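## Task

Take the banana and the orange out of the pan and get both completely into the bag, in the space between its two layers. At the end every other item, the white ball included, must still be in the pan. The loaded part of the bag must rest on the table. No more than one corner of the bag may lie on an arm's base. No part of the bag may be in the pan or stick out beyond the table edge by more than about a finger's width.

## Robot and tools

ROBOT. Two arms, left_arm and right_arm, each with six joints and a parallel gripper. Joint order everywhere (rows and result lists): waist, shoulder, elbow, wrist pitch, wrist yaw, wrist roll. Nominal ranges in rad: waist -2.618 to 3.054, shoulder 0.000 to 3.142, elbow 0.000 to 3.142, wrist pitch -1.571 to 1.571, wrist yaw -1.571 to 1.571, wrist roll -2.094 to 2.094; the true end stop may differ by up to 0.059 rad either way.

FRAMES. Scene frame: origin at table-top height halfway between the nominal bases, +z up, +x outward over the table, left_arm toward +y (not the image side). Calibrated bases: left_arm at (-0.019, +0.343, +0.033) m, quat_wxyz (+1.000, 0, 0, -0.008); right_arm at (-0.046, -0.254, +0.023) m, quat_wxyz (+1.000, 0, 0, +0.016); up is +z in both. Each gripper's end_effector_position (m) and end_effector_quat_wxyz are reported in that arm's own base frame, possibly a few cm off, worse at long reach. The reported point sits between the pads, roughly 1 cm short of the fingertips; fingers point along gripper +z and close along its y. Fixed cameras and the table use the scene frame.

execute_actions(actions, cameras). actions is a list of actions; each action is a list of 1 to 15 rows; each control step is 1/30 s and a short action repeats its final row until 15 steps pass. A row is one flat list of 14 numbers in [-1, 1] covering both arms: left_arm's six joint values then its opening, then right_arm's six joint values then its opening. Joint values are offsets, not poses: they count from the Joint targets in force when that action began (not from the previous row), so sending the same offset twice moves twice. Scale: 1.0 equals 2.224 rad for waist, shoulder, elbow and 8.485 rad for the three wrist joints. Opening is absolute: +1 fully open, -1 shut. An action that would push a joint more than 0.059 rad beyond its range is rejected for both arms; a malformed action or a failing first action rejects the whole call. An empty list just reports state and images. cameras: omit, null or ["all"] for all, [] for none; unknown names invalidate the call.

move(target, speed, blend, opening_speed, blocking, cameras). target is one 14-number row as above or a list of up to 15 such rows (waypoints); every row is an offset from the Joint targets at the call's start, not from the previous waypoint. All joints travel together, so grippers follow curves; no collision avoidance. speed: rad/s for the joint with farthest to go, 0.01 to 12.57, default 0.5, one value or one per waypoint. blend: rad corner rounding per waypoint, default 0. opening_speed: rate of the commanded opening per second on the -1..+1 scale, at least 0.2; use a low value to close on fragile items. blocking=false returns after about 0.5 s while the move continues. Result adds a move: line: done, off_target (resting more than 0.035 rad from target), moving, held, or fault, plus limits=held if steps were withheld. Paths over 10 s stop early; done does not mean nothing was touched.

wait(seconds 0 to 10) lets the scene run with last commands held. stop brakes a running move. zoom_image(camera, region [x0, y0, x1, y1] in pixels, at most 504x504) enlarges part of a camera's latest image. finished_scene(scene 1 or 2) ends the current scene permanently; call it only when the goal holds without the robot.

RESULTS. Joint positions and Joint velocities: one block per arm, joints in order (rad, rad/s) then pad gap (m; 0.094 fully open). Joint targets: what your next offsets count from. Tool commands: current opening commands; to leave a gripper unchanged resend its current value (0 is a real command). grip_measured: measured opening on the command scale, reads up to 2.7 mm wide when empty and a few mm narrow on a squeezed part. 'within noise' velocities means the arm is still. 'joint command not followed' means the clearance check altered targets. 'joint sent to its limit' means a joint reached its end. Joint torques: N m, drive output including gravity, with per-arm offsets; joints 1 to 3 wrap sign beyond ±28 N m. MOTOR HOT appears at 75 °C; at 90 °C an OVER-TEMPERATURE FAULT folds that arm and disables it.

MOTION NOTES. Targets are kept within 0.339 rad (big joints) or 2.2 rad (wrist) of measured angles, and a target more than 200 mm of gripper travel away is scaled back, so large moves may take several actions. Friction and gravity can leave joints short; tiny turns may not happen. To release a push or recover dragged targets, command targets back past the measured positions; sending 0 for an arm's joints re-issues its targets.

CAMERAS (896x504 each): cam_head_left, cam_head_right, cam_high, cam_low, cam_left_wrist, cam_right_wrist.

AVOID. Arms hitting or squeezing each other (can fail the scene), closing a gripper on the other arm's fingers, dropping or releasing moving items, slamming, pressing hard into the table, anything falling or being left off the table, crushing soft produce, and holding loads or stretched poses long enough to overheat motors. A loose object may occasionally be nudged by a disturbance.

Each tool is called after "Call:" in YAML: its name, and indented under it one key for each argument.

## Session

Call:
execute_actions:
  actions: []

Scene clock: 0.00 s.
left_arm: end_effector_position=(+0.3944, +0.0308, +0.0949) grip_measured=+1.000 end_effector_quat_wxyz=(+0.587, -0.050, +0.806, +0.059) | right_arm: end_effector_position=(+0.3969, +0.0123, +0.0815) grip_measured=+1.000 end_effector_quat_wxyz=(+0.550, -0.013, +0.835, -0.014)
Joint positions: left_arm=[0.018 1.567 0.361 0.893 -0.137 -0.006 0.094] | right_arm=[0.058 1.557 0.408 0.741 0.063 -0.014 0.094]
Joint velocities: within noise
Joint torques (N m): no reading
Heat: left arm: 25 °C; right arm: 29 °C.
Joint targets: left_arm=[0.018 1.563 0.365 0.889 -0.137 -0.006] | right_arm=[0.058 1.547 0.419 0.755 0.063 -0.014]
Tool commands: left_gripper/opening=+1.0 right_gripper/opening=+1.0

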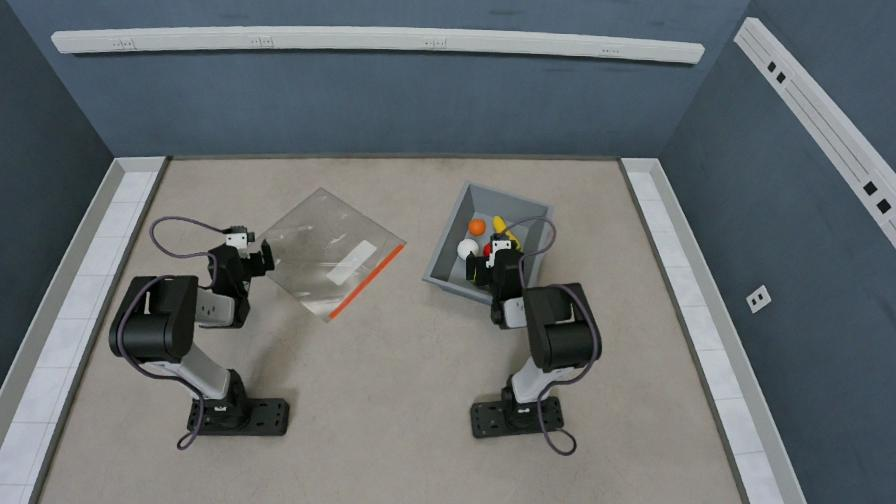

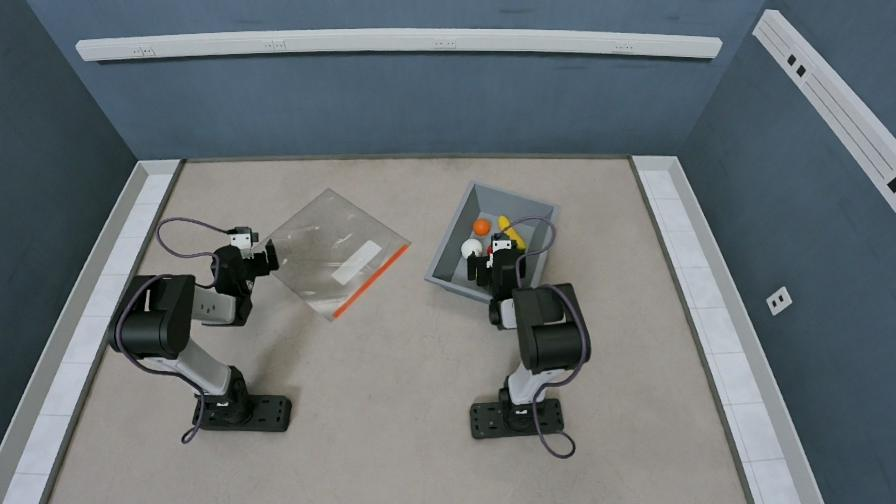

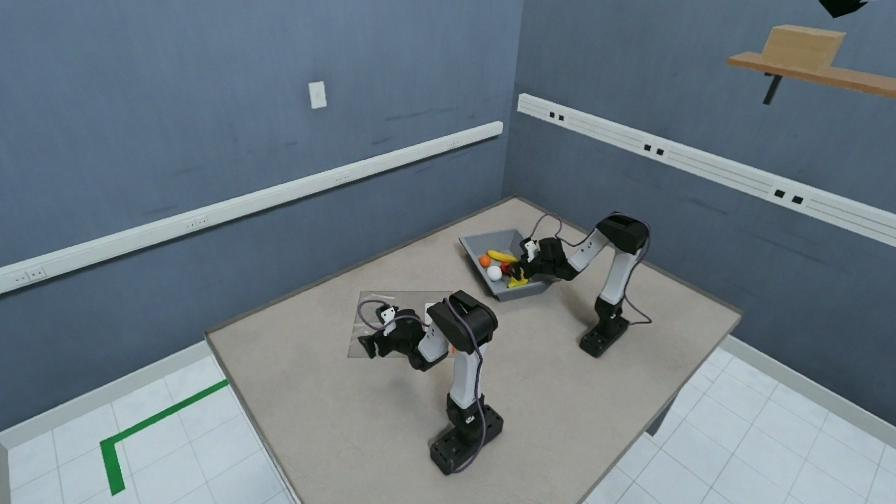

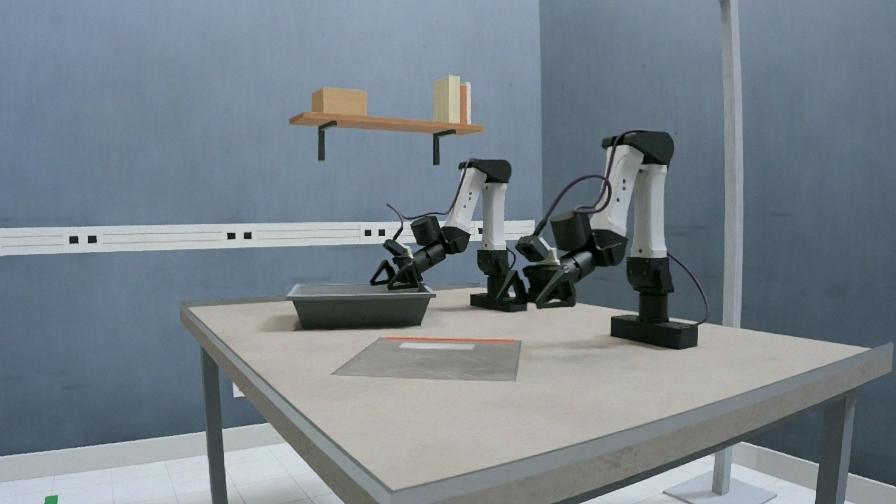

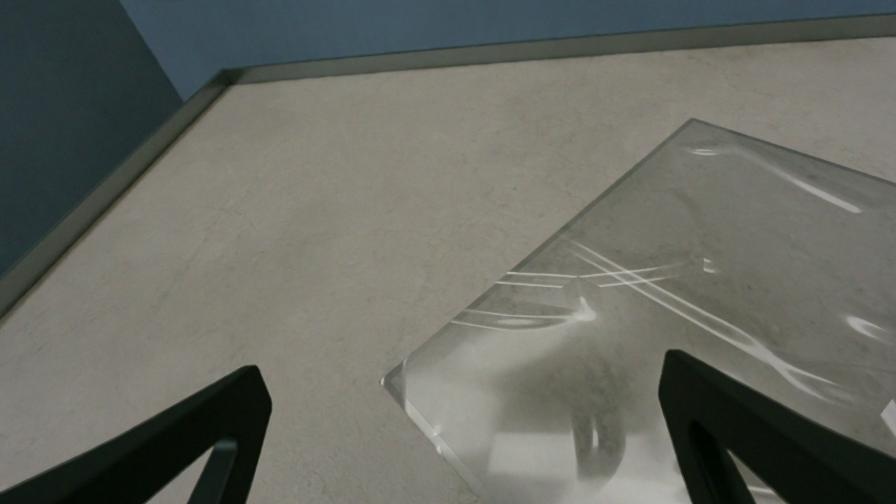

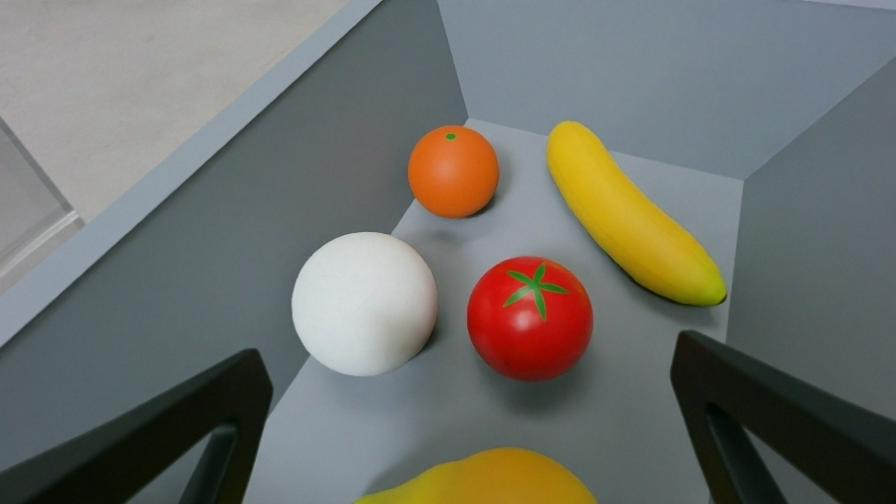

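Call:
move:
  target:
    - [-0.143,-0.0283,0.2406,-0.0694,0.0079,0.0054,-0.2,0,0,0,0,0,0,1]
    - [-0.2878,0.2594,0.6677,-0.2488,0.0161,0.0112,-0.2,0,0,0,0,0,0,1]
  speed: 0.8
  blend: 0.1
  cameras: ["cam_left_wrist","cam_head_left","cam_right_wrist"]

Scene clock: 4.87 s.
left_arm: end_effector_position=(+0.3488, -0.2462, +0.0802) grip_measured=-0.198 end_effector_quat_wxyz=(+0.035, +0.341, +0.939, -0.002) | right_arm: end_effector_position=(+0.3969, +0.0123, +0.0815) grip_measured=+1.000 end_effector_quat_wxyz=(+0.550, -0.013, +0.835, -0.014)
Joint positions: left_arm=[-0.62 2.121 1.829 -1.21 -0.014 0.077 0.038] | right_arm=[0.058 1.557 0.408 0.741 0.063 -0.014 0.094]
Joint velocities: left_arm=[within noise] | right_arm=[-0.012 0.017 0.007 0.066 -0.154 0.022 0]
Joint torques (N m): left_arm=[0.1 -9.58 9.31 0.41 0.13 0.05] | right_arm=[0.05 -6.08 6.43 2.02 -0.01 0.05]
Heat: left arm: 26 °C; right arm: 29 °C.
Joint targets: left_arm=[-0.622 2.140 1.851 -1.222 -0.001 0.088] | right_arm=[0.058 1.547 0.419 0.755 0.063 -0.014]
move: done
Images, in order (width x height): cam_head_left 896x504, cam_left_wrist 896x504, cam_right_wrist 896x504.

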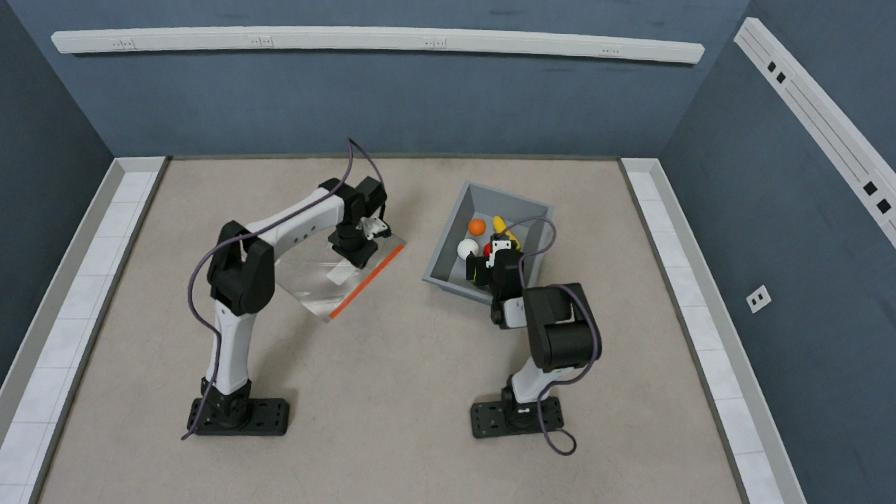

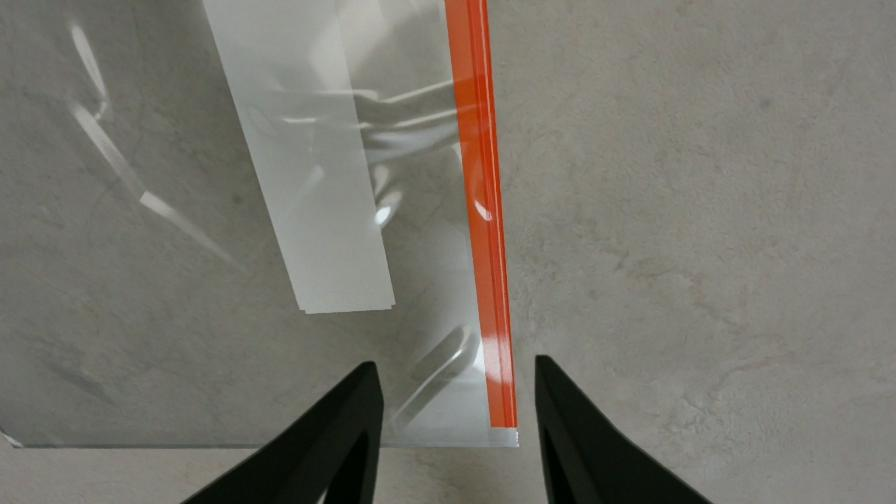

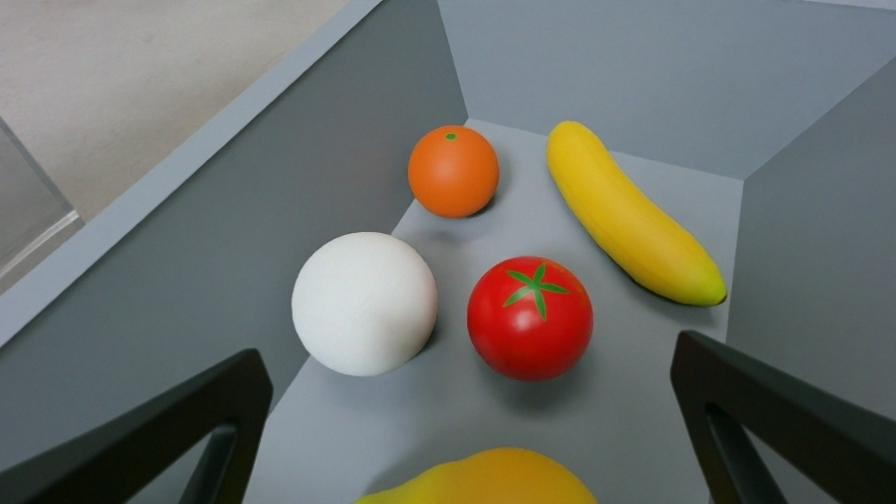

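Call:
move:
  target: [0,0.0881,0.0009,0.0232,0.0016,0,-0.2,0,0,0,0,0,0,1]
  speed: 0.4
  cameras: ["cam_left_wrist"]

Scene clock: 7.50 s.
left_arm: end_effector_position=(+0.3719, -0.2650, -0.0015) grip_measured=-0.198 end_effector_quat_wxyz=(+0.023, +0.342, +0.939, -0.005) | right_arm: end_effector_position=(+0.3969, +0.0123, +0.0815) grip_measured=+1.000 end_effector_quat_wxyz=(+0.550, -0.013, +0.835, -0.014)
Joint positions: left_arm=[-0.62 2.325 1.837 -1.036 -0.004 0.078 0.038] | right_arm=[0.058 1.557 0.408 0.741 0.063 -0.014 0.094]
Joint velocities: within noise
Joint torques (N m): left_arm=[0.13 -11.48 8.53 0.62 0.18 0.07] | right_arm=[0.03 -6.08 6.43 2.03 -0.01 0.04]
Heat: left arm: 26 °C; right arm: 30 °C.
Joint targets: left_arm=[-0.622 2.336 1.853 -1.025 0.013 0.089] | right_arm=[0.058 1.547 0.419 0.755 0.063 -0.014]
move: done
Images, in order (width x height): cam_left_wrist 896x504.

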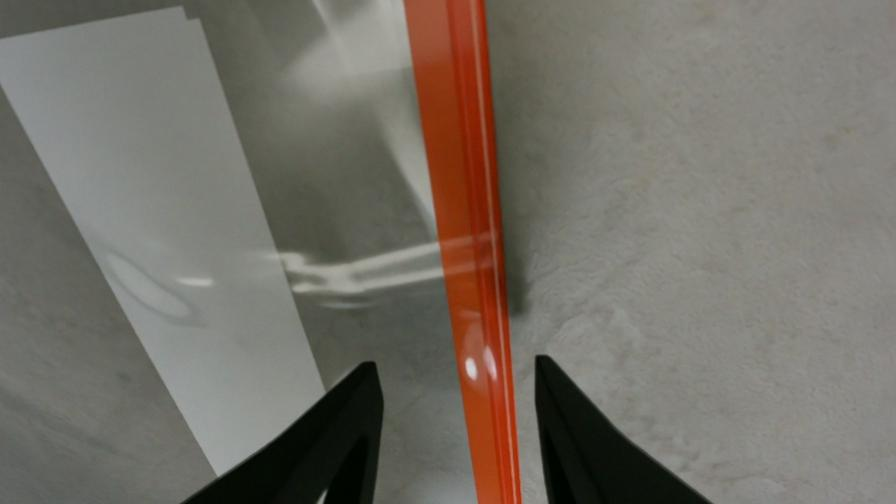

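Call:
move:
  target: [0.0144,0,0,0,0,0.00377,-0.2,0,0,0,0,0,0,1]
  speed: 0.3
  cameras: ["cam_left_wrist","cam_head_left"]

Scene clock: 9.63 s.
left_arm: end_effector_position=(+0.3794, -0.2548, -0.0015) grip_measured=-0.198 end_effector_quat_wxyz=(+0.023, +0.343, +0.939, -0.005) | right_arm: end_effector_position=(+0.3969, +0.0123, +0.0815) grip_measured=+1.000 end_effector_quat_wxyz=(+0.550, -0.013, +0.835, -0.014)
Joint positions: left_arm=[-0.592 2.325 1.837 -1.035 -0.002 0.109 0.038] | right_arm=[0.058 1.557 0.408 0.741 0.063 -0.014 0.094]
Joint velocities: within noise
Joint torques (N m): left_arm=[0.4 -11.44 8.47 0.62 0.16 0.05] | right_arm=[0.03 -6.11 6.45 2.03 -0.01 0.04]
Heat: left arm: 27 °C; right arm: 30 °C.
Joint targets: left_arm=[-0.590 2.336 1.853 -1.025 0.013 0.121] | right_arm=[0.058 1.547 0.419 0.755 0.063 -0.014]
move: done
Images, in order (width x height): cam_head_left 896x504, cam_left_wrist 896x504.

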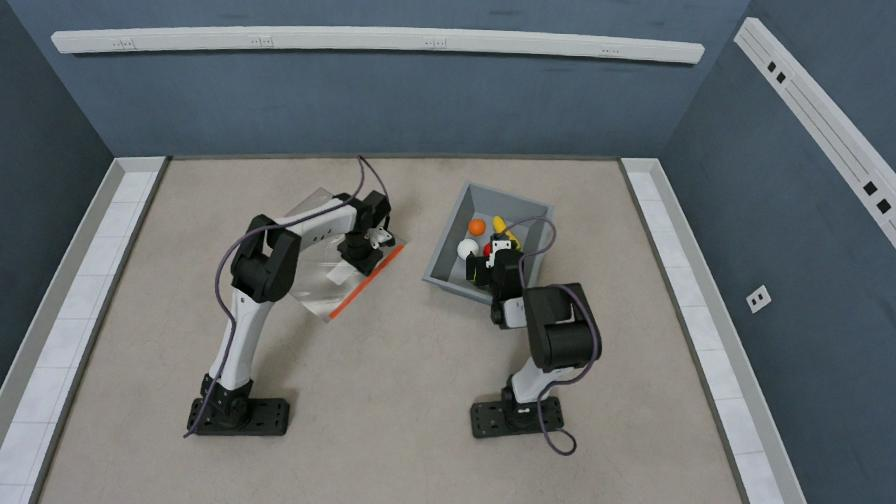

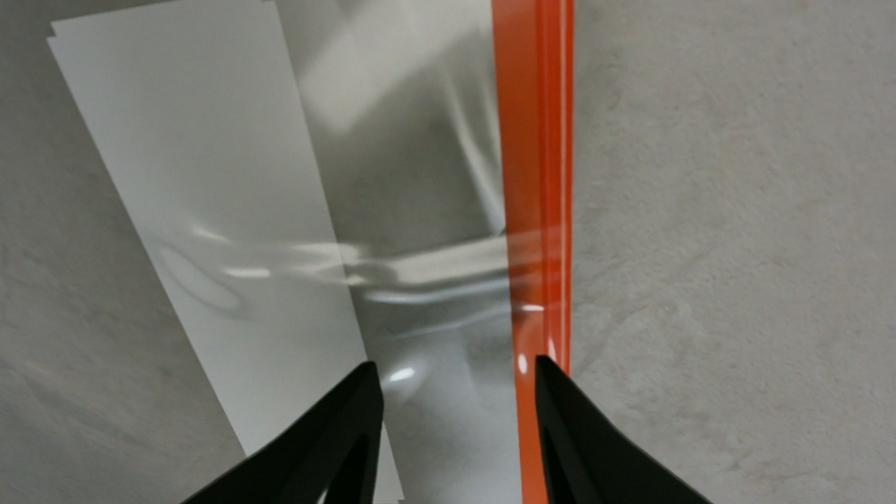

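Call:
move:
  target: [0,0.0130,-0.0209,0.0090,0,0,-0.2,0,0,0,0,0,0,1]
  speed: 0.1
  cameras: ["cam_left_wrist"]

Scene clock: 10.93 s.
left_arm: end_effector_position=(+0.3864, -0.2596, -0.0139) grip_measured=-0.198 end_effector_quat_wxyz=(+0.038, +0.343, +0.938, -0.008) | right_arm: end_effector_position=(+0.3969, +0.0123, +0.0815) grip_measured=+1.000 end_effector_quat_wxyz=(+0.550, -0.013, +0.835, -0.014)
Joint positions: left_arm=[-0.592 2.343 1.817 -0.965 -0.002 0.11 0.038] | right_arm=[0.058 1.557 0.408 0.741 0.063 -0.014 0.094]
Joint velocities: within noise
Joint torques (N m): left_arm=[0.43 -10.8 5.82 0.75 0.16 0.05] | right_arm=[0.05 -6.09 6.41 2.03 -0.01 0.04]
Heat: left arm: 27 °C; right arm: 30 °C.
Joint targets: left_arm=[-0.590 2.365 1.806 -0.949 0.013 0.121] | right_arm=[0.058 1.547 0.419 0.755 0.063 -0.014]
move: done
Images, in order (width x height): cam_left_wrist 896x504.

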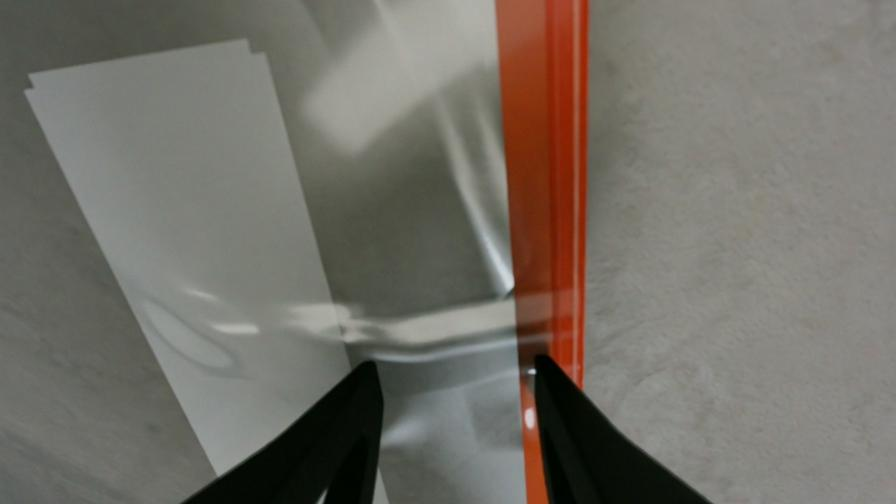

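Call:
move:
  target: [0,0.0110,-0.0090,0.0060,0,0,-0.2,0,0,0,0,0,0,1]
  speed: 0.1
  cameras: ["cam_left_wrist"]

Call:
zoom_image:
  camera: "cam_left_wrist"
  region: [300, 200, 700, 504]

Scene clock: 11.90 s.
left_arm: end_effector_position=(+0.3868, -0.2604, -0.0153) grip_measured=-0.199 end_effector_quat_wxyz=(+0.040, +0.345, +0.938, -0.010) | right_arm: end_effector_position=(+0.3969, +0.0123, +0.0815) grip_measured=+1.000 end_effector_quat_wxyz=(+0.550, -0.013, +0.835, -0.014)
Joint positions: left_arm=[-0.592 2.343 1.811 -0.954 0.001 0.112 0.038] | right_arm=[0.058 1.557 0.408 0.741 0.063 -0.014 0.094]
Joint velocities: within noise
Joint torques (N m): left_arm=[0.35 -8.87 4.56 1.23 0.13 0.03] | right_arm=[0.03 -6.09 6.41 2.02 -0.01 0.04]
Heat: left arm: 27 °C; right arm: 30 °C.
Joint targets: left_arm=[-0.590 2.389 1.786 -0.898 0.013 0.121] | right_arm=[0.058 1.547 0.419 0.755 0.063 -0.014]
move: off_target (left_arm); left_arm: the wrist pitch is farthest, 0.056 rad from its target
Images, in order (width x height): cam_left_wrist 896x504.

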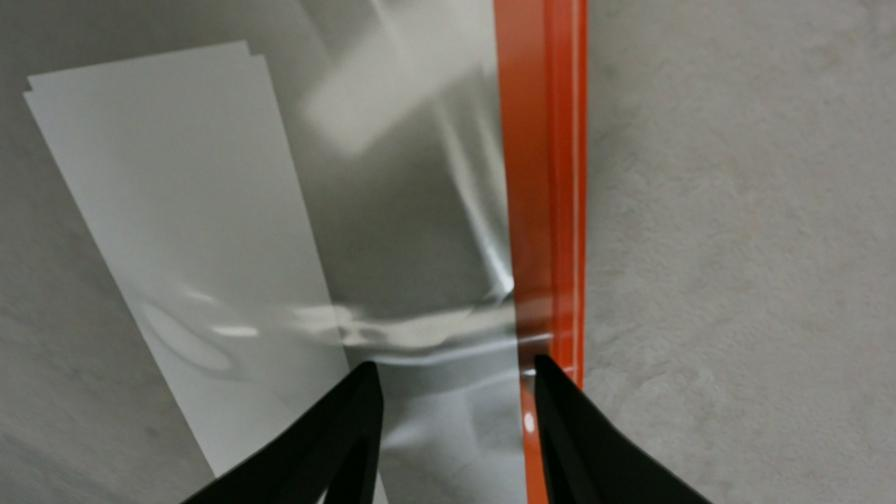

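Scaled by 1.260 from the camera's 896x504 image, which has a finer 1280x720 frame.

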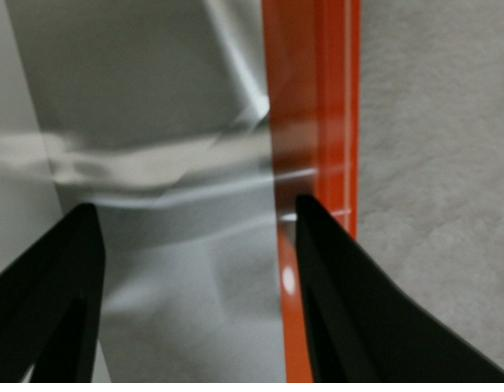

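Call:
move:
  target: [0,0,0,0,0,0,-1,0,0,0,0,0,0,1]
  opening_speed: 0.4
  cameras: ["cam_left_wrist"]

Call:
zoom_image:
  camera: "cam_left_wrist"
  region: [300, 200, 700, 504]

Scene clock: 14.33 s.
left_arm: end_effector_position=(+0.3901, -0.2654, -0.0150) grip_measured=-0.985 end_effector_quat_wxyz=(+0.050, +0.345, +0.937, -0.019) | right_arm: end_effector_position=(+0.3969, +0.0123, +0.0815) grip_measured=+1.000 end_effector_quat_wxyz=(+0.550, -0.013, +0.835, -0.014)
Joint positions: left_arm=[-0.592 2.343 1.809 -0.93 0.014 0.112 0.001] | right_arm=[0.058 1.557 0.408 0.741 0.063 -0.014 0.094]
Joint velocities: within noise
Joint torques (N m): left_arm=[0.39 -8.92 4.67 1.01 0.02 0.03] | right_arm=[0.03 -6.09 6.43 2.03 -0.01 0.04]
Heat: left arm: 28 °C; right arm: 30 °C.
Joint targets: left_arm=[-0.590 2.389 1.786 -0.898 0.013 0.120] | right_arm=[0.058 1.547 0.419 0.755 0.063 -0.014]
move: off_target (left_arm); left_arm: the shoulder is farthest, 0.046 rad from its target
Images, in order (width x height): cam_left_wrist 896x504.

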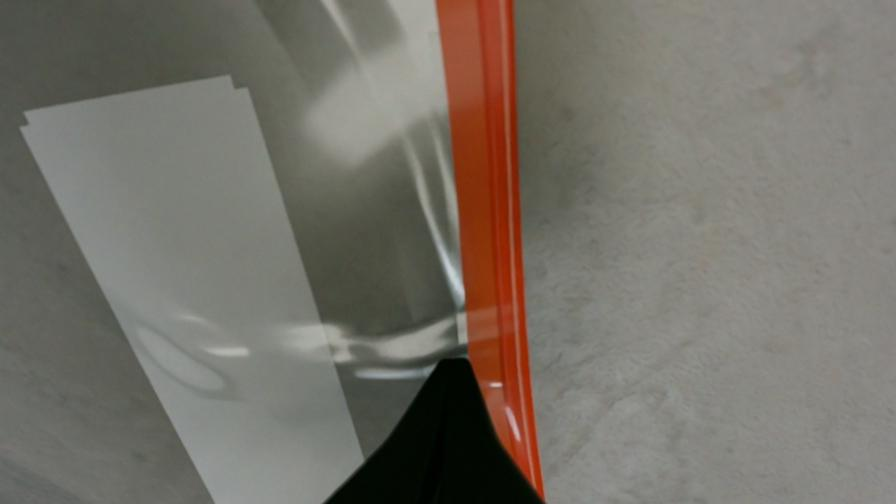

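Scaled by 1.260 from the camera's 896x504 image, which has a finer 1280x720 frame.

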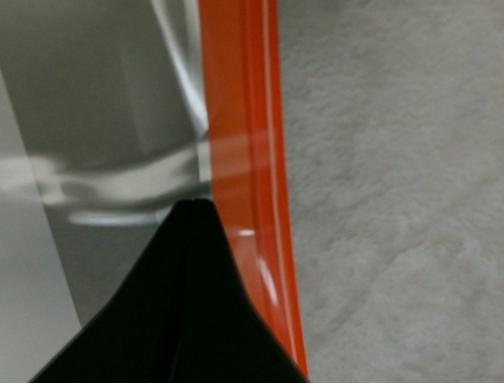

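Call:
move:
  target: [0,-0.0445,0.0814,-0.0283,0,0,-1,0,0,0,0,0,0,1]
  speed: 0.2
  cameras: ["cam_left_wrist","cam_right_wrist"]

Call:
zoom_image:
  camera: "cam_left_wrist"
  region: [300, 200, 700, 504]

Scene clock: 16.70 s.
left_arm: end_effector_position=(+0.3865, -0.2629, +0.0261) grip_measured=-0.985 end_effector_quat_wxyz=(+0.031, +0.345, +0.938, -0.015) | right_arm: end_effector_position=(+0.3969, +0.0123, +0.0815) grip_measured=+1.000 end_effector_quat_wxyz=(+0.550, -0.013, +0.835, -0.014)
Joint positions: left_arm=[-0.592 2.326 1.949 -1.126 0.014 0.112 0.001] | right_arm=[0.058 1.557 0.408 0.741 0.063 -0.014 0.094]
Joint velocities: within noise
Joint torques (N m): left_arm=[0.4 -15.23 8.96 0.4 0.02 0.04] | right_arm=[0.03 -6.08 6.43 2.03 -0.01 0.04]
Heat: left arm: 29 °C; right arm: 30 °C.
Joint targets: left_arm=[-0.590 2.291 1.968 -1.138 0.013 0.120] | right_arm=[0.058 1.547 0.419 0.755 0.063 -0.014]
move: off_target (left_arm); left_arm: the shoulder is farthest, 0.036 rad from its target
Images, in order (width x height): cam_left_wrist 896x504, cam_right_wrist 896x504.

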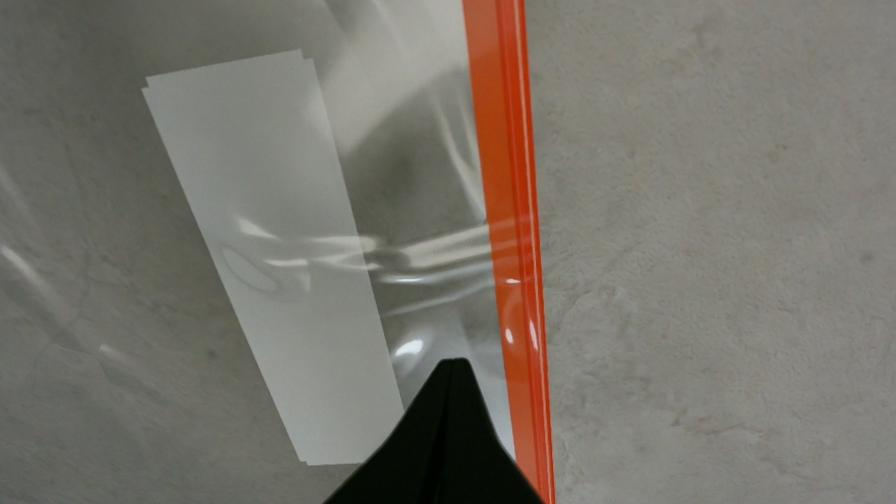

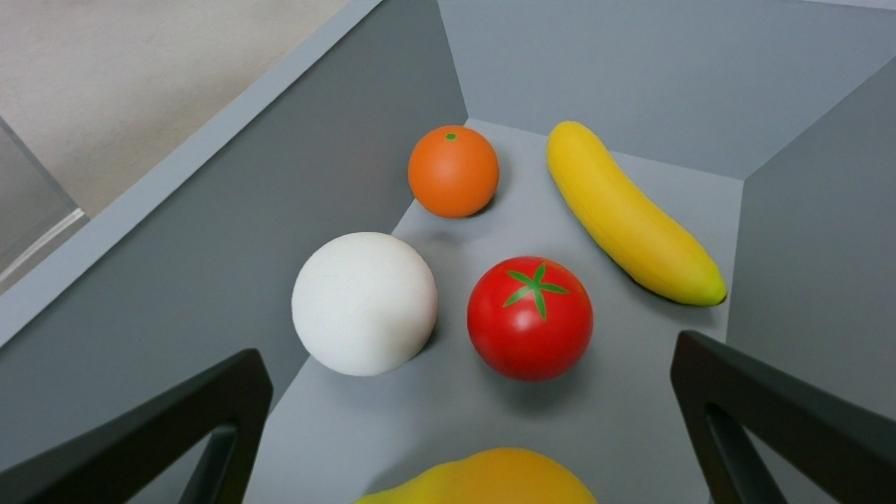

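Scaled by 1.260 from the camera's 896x504 image, which has a finer 1280x720 frame.

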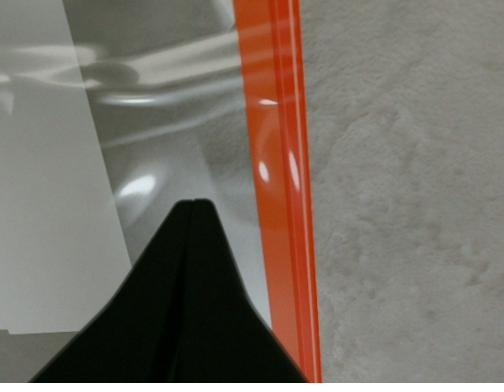

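Call:
move:
  target: [0,0.0220,-0.0679,0.0233,0,0,-0.3,0,0,0,0,0,0,1]
  speed: 0.25
  cameras: ["cam_left_wrist"]

Call:
zoom_image:
  camera: "cam_left_wrist"
  region: [300, 200, 700, 504]

Scene clock: 30.67 s.
left_arm: end_effector_position=(+0.3920, -0.2666, -0.0030) grip_measured=-0.302 end_effector_quat_wxyz=(+0.056, +0.345, +0.937, -0.021) | right_arm: end_effector_position=(+0.3969, +0.0123, +0.0815) grip_measured=+1.000 end_effector_quat_wxyz=(+0.550, -0.013, +0.835, -0.014)
Joint positions: left_arm=[-0.592 2.326 1.826 -0.951 0.014 0.112 0.033] | right_arm=[0.058 1.557 0.408 0.741 0.063 -0.014 0.094]
Joint velocities: within noise
Joint torques (N m): left_arm=[0.38 -11.36 6.12 0.77 0.02 0.04] | right_arm=[0.03 -6.08 6.42 2.02 0 0.04]
Heat: left arm: 40 °C; right arm: 31 °C.
Joint targets: left_arm=[-0.590 2.340 1.816 -0.941 0.013 0.120] | right_arm=[0.058 1.547 0.419 0.755 0.063 -0.014]
move: done
Images, in order (width x height): cam_left_wrist 896x504.

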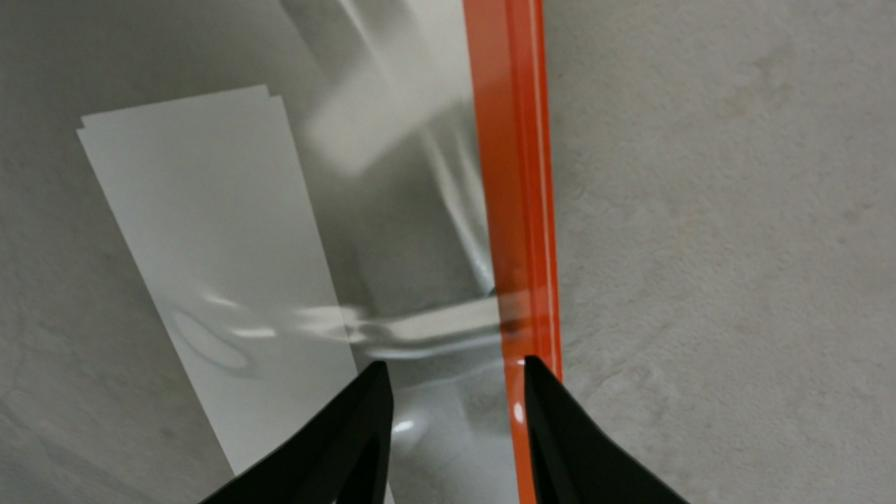

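Scaled by 1.260 from the camera's 896x504 image, which has a finer 1280x720 frame.

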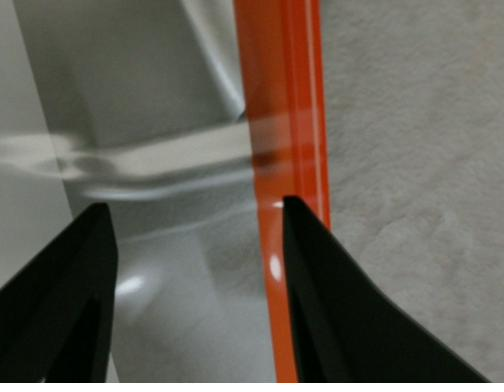

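Call:
move:
  target:
    - [0.011,0,0,0,0,0.0028,-0.3,0,0,0,0,0,0,1]
    - [0.011,0.0115,-0.033,0.0108,0,0.0028,-0.3,0,0,0,0,0,0,1]
  speed: 0.1
  cameras: ["cam_left_wrist"]

Call:
zoom_image:
  camera: "cam_left_wrist"
  region: [300, 200, 700, 504]

Scene clock: 32.37 s.
left_arm: end_effector_position=(+0.3971, -0.2560, -0.0161) grip_measured=-0.301 end_effector_quat_wxyz=(+0.060, +0.344, +0.937, -0.020) | right_arm: end_effector_position=(+0.3969, +0.0123, +0.0815) grip_measured=+1.000 end_effector_quat_wxyz=(+0.550, -0.013, +0.835, -0.014)
Joint positions: left_arm=[-0.567 2.329 1.778 -0.894 0.014 0.134 0.033] | right_arm=[0.058 1.557 0.408 0.741 0.063 -0.014 0.094]
Joint velocities: within noise
Joint torques (N m): left_arm=[0.4 -9.61 3.52 1.2 0.02 0.06] | right_arm=[0.03 -6.08 6.43 2.02 -0.01 0.04]
Heat: left arm: 40 °C; right arm: 31 °C.
Joint targets: left_arm=[-0.565 2.365 1.743 -0.849 0.013 0.144] | right_arm=[0.058 1.547 0.419 0.755 0.063 -0.014]
move: off_target (left_arm); left_arm: the wrist pitch is farthest, 0.044 rad from its target
Images, in order (width x height): cam_left_wrist 896x504.

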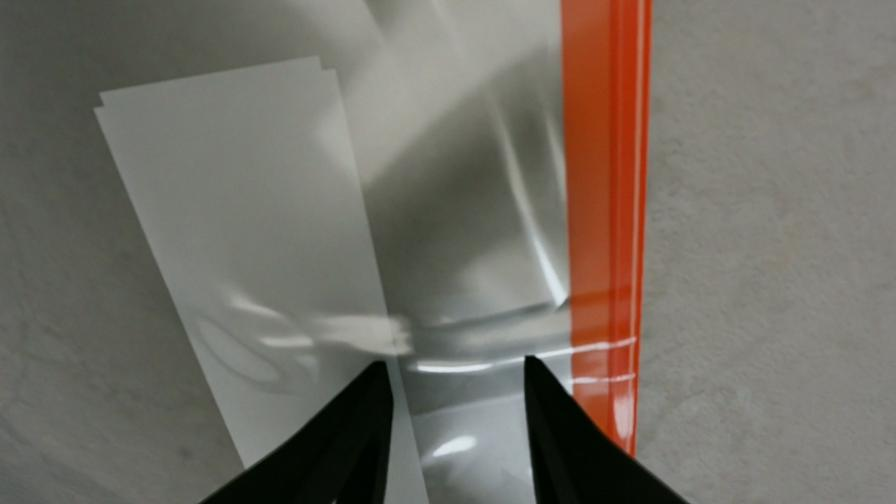

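Scaled by 1.260 from the camera's 896x504 image, which has a finer 1280x720 frame.

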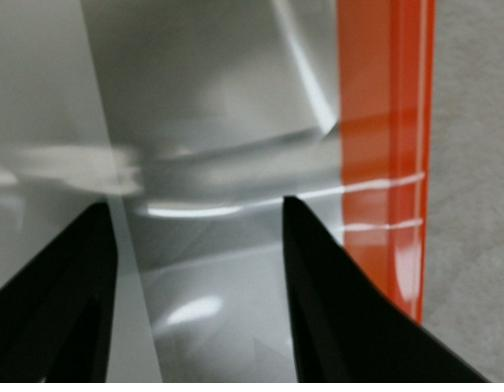

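Good contact inside the strip. Close.

Call:
move:
  target: [0,0,0,0,0,0,-1,0,0,0,0,0,0,1]
  opening_speed: 0.4
  cameras: ["cam_left_wrist"]

Call:
zoom_image:
  camera: "cam_left_wrist"
  region: [300, 200, 700, 504]

Scene clock: 34.63 s.
left_arm: end_effector_position=(+0.4001, -0.2591, -0.0155) grip_measured=-0.985 end_effector_quat_wxyz=(+0.067, +0.344, +0.936, -0.025) | right_arm: end_effector_position=(+0.3969, +0.0123, +0.0815) grip_measured=+1.000 end_effector_quat_wxyz=(+0.550, -0.013, +0.835, -0.014)
Joint positions: left_arm=[-0.567 2.329 1.778 -0.876 0.02 0.134 0.001] | right_arm=[0.058 1.557 0.408 0.741 0.063 -0.014 0.094]
Joint velocities: within noise
Joint torques (N m): left_arm=[0.38 -9.68 3.59 1.04 -0.04 0.05] | right_arm=[0.03 -6.09 6.42 2.02 -0.01 0.04]
Heat: left arm: 40 °C; right arm: 32 °C.
Joint targets: left_arm=[-0.565 2.365 1.743 -0.849 0.013 0.144] | right_arm=[0.058 1.547 0.419 0.755 0.063 -0.014]
move: off_target (left_arm); left_arm: the shoulder is farthest, 0.036 rad from its target
Images, in order (width x height): cam_left_wrist 896x504.

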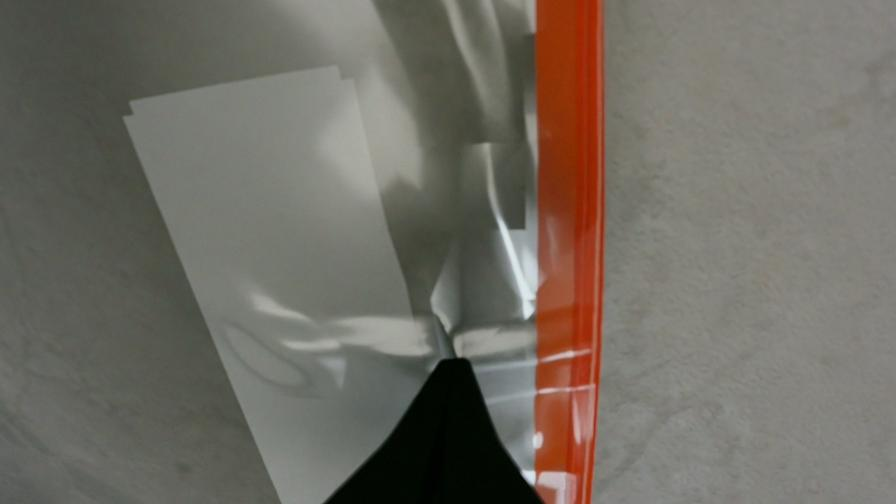

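Scaled by 1.260 from the camera's 896x504 image, which has a finer 1280x720 frame.

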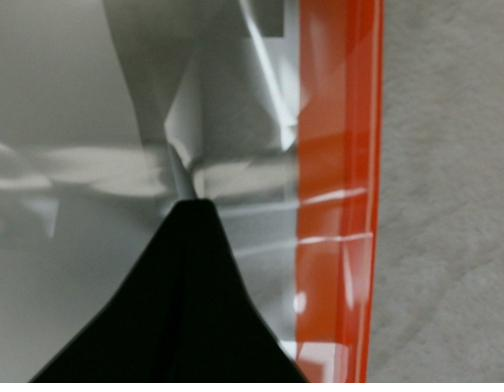

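Call:
move:
  target: [0,-0.045,0.1010,-0.0355,0,0,-1,0,0,0,0,0,0,1]
  speed: 0.2
  cameras: ["cam_left_wrist","cam_head_right"]

Call:
zoom_image:
  camera: "cam_left_wrist"
  region: [300, 200, 700, 504]

Scene clock: 37.03 s.
left_arm: end_effector_position=(+0.3919, -0.2539, +0.0384) grip_measured=-0.985 end_effector_quat_wxyz=(+0.039, +0.344, +0.938, -0.019) | right_arm: end_effector_position=(+0.3969, +0.0123, +0.0815) grip_measured=+1.000 end_effector_quat_wxyz=(+0.550, -0.013, +0.835, -0.014)
Joint positions: left_arm=[-0.567 2.298 1.949 -1.138 0.02 0.134 0.001] | right_arm=[0.058 1.557 0.408 0.741 0.063 -0.014 0.094]
Joint velocities: within noise
Joint torques (N m): left_arm=[0.36 -14.87 8.98 0.46 -0.03 0.05] | right_arm=[0.03 -6.08 6.43 2.03 -0.01 0.04]
Heat: left arm: 40 °C; right arm: 32 °C.
Joint targets: left_arm=[-0.565 2.265 1.968 -1.150 0.013 0.144] | right_arm=[0.058 1.547 0.419 0.755 0.063 -0.014]
move: done
Images, in order (width x height): cam_head_right 896x504, cam_left_wrist 896x504.

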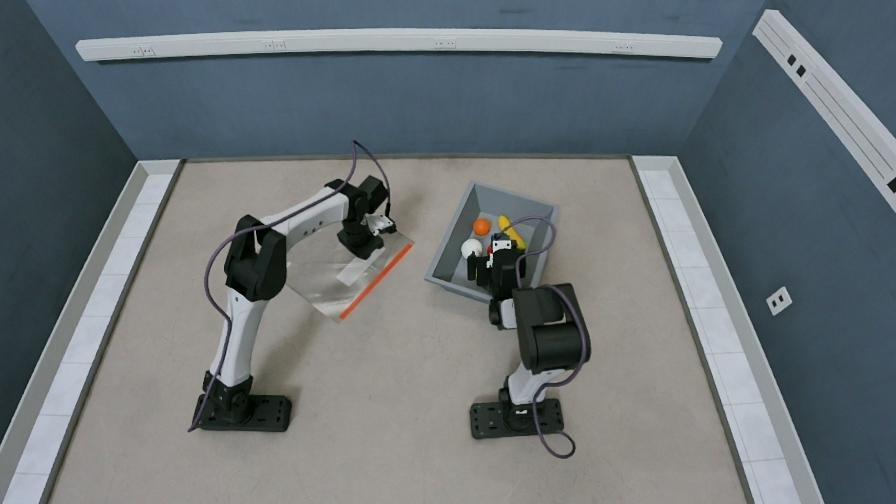

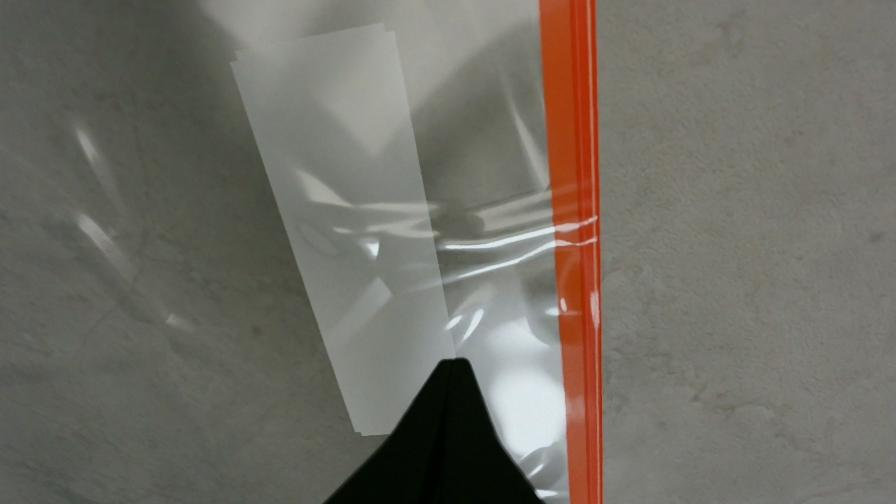

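Scaled by 1.260 from the camera's 896x504 image, which has a finer 1280x720 frame.

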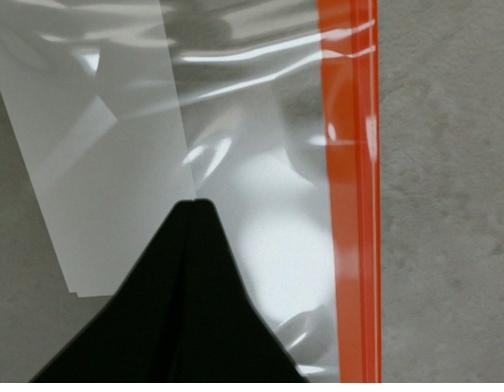

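Call:
execute_actions:
  actions: []
  cameras: ["cam_high","cam_low"]

Scene clock: 37.30 s.
left_arm: end_effector_position=(+0.3919, -0.2539, +0.0384) grip_measured=-0.985 end_effector_quat_wxyz=(+0.039, +0.344, +0.938, -0.019) | right_arm: end_effector_position=(+0.3969, +0.0123, +0.0815) grip_measured=+1.000 end_effector_quat_wxyz=(+0.550, -0.013, +0.835, -0.014)
Joint positions: left_arm=[-0.567 2.298 1.949 -1.138 0.02 0.134 0.001] | right_arm=[0.058 1.557 0.408 0.741 0.063 -0.014 0.094]
Joint velocities: within noise
Joint torques (N m): left_arm=[0.39 -14.91 8.91 0.44 -0.02 0.05] | right_arm=[0.02 -6.08 6.43 2.03 -0.01 0.05]
Heat: left arm: 40 °C; right arm: 32 °C.
Joint targets: left_arm=[-0.565 2.265 1.968 -1.150 0.013 0.144] | right_arm=[0.058 1.547 0.419 0.755 0.063 -0.014]
Tool commands: left_gripper/opening=-1.0 right_gripper/opening=+1.0
Images, in order (width x height): cam_high 896x504, cam_low 896x504.

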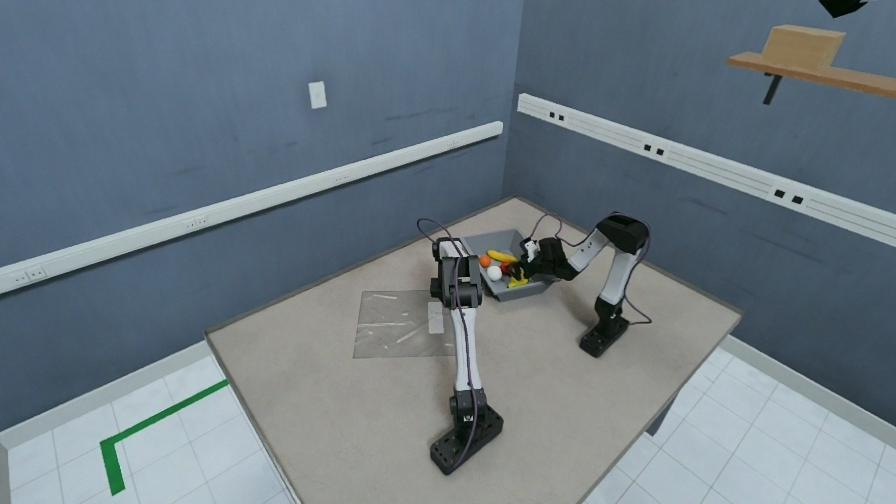

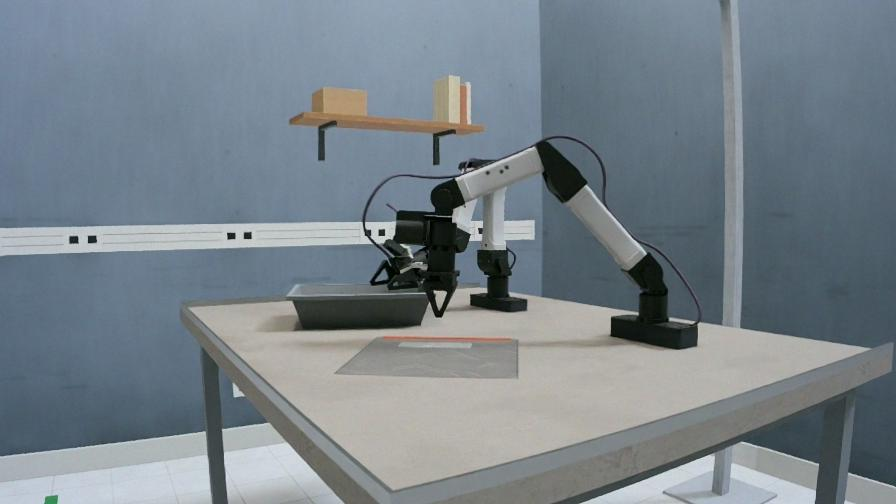

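Call:
move:
  target:
    - [-0.0067,0.03,-0.095,0.0282,0,0,-0.1,0,0,0,0,0,0,1]
    - [-0.0067,0.0607,-0.1205,0.033,0,0,-0.1,0,0,0,0,0,0,1]
  speed: [0.3,0.1]
  opening_speed: 1.5
  cameras: ["cam_left_wrist"]

Call:
zoom_image:
  camera: "cam_left_wrist"
  region: [300, 200, 700, 504]

Scene clock: 39.93 s.
left_arm: end_effector_position=(+0.3848, -0.2520, -0.0177) grip_measured=-0.102 end_effector_quat_wxyz=(+0.041, +0.347, +0.937, -0.019) | right_arm: end_effector_position=(+0.3969, +0.0123, +0.0815) grip_measured=+1.000 end_effector_quat_wxyz=(+0.550, -0.013, +0.835, -0.014)
Joint positions: left_arm=[-0.572 2.316 1.751 -0.917 0.02 0.136 0.042] | right_arm=[0.058 1.557 0.408 0.741 0.063 -0.014 0.094]
Joint velocities: within noise
Joint torques (N m): left_arm=[-0.4 -5.67 1.83 1.15 -0.03 0.04] | right_arm=[0.05 -6.06 6.43 2.02 -0.01 0.04]
Heat: left arm: 41 °C; right arm: 32 °C.
Joint targets: left_arm=[-0.580 2.400 1.700 -0.870 0.013 0.144] | right_arm=[0.058 1.547 0.419 0.755 0.063 -0.014]
move: off_target (left_arm); left_arm: the shoulder is farthest, 0.084 rad from its target
Images, in order (width x height): cam_left_wrist 896x504.

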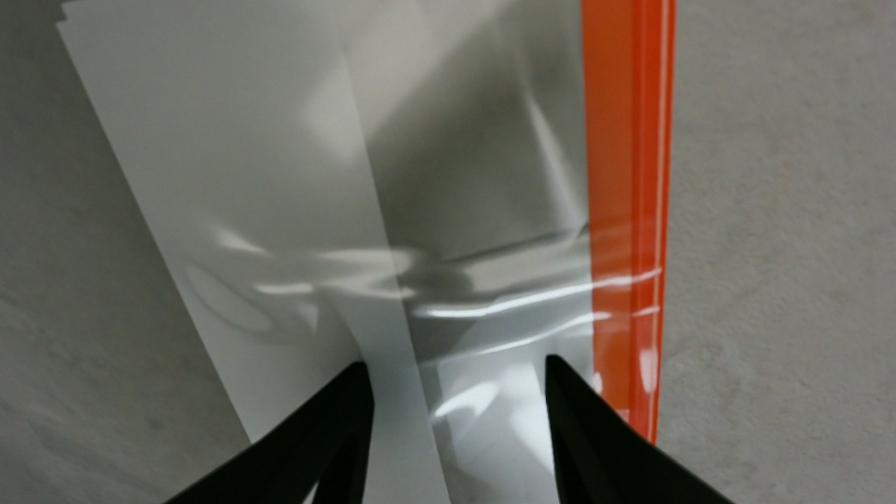

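Scaled by 1.260 from the camera's 896x504 image, which has a finer 1280x720 frame.

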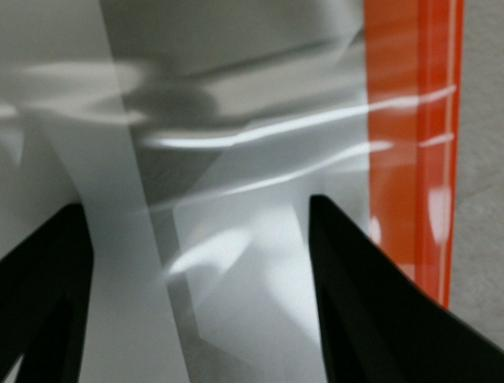

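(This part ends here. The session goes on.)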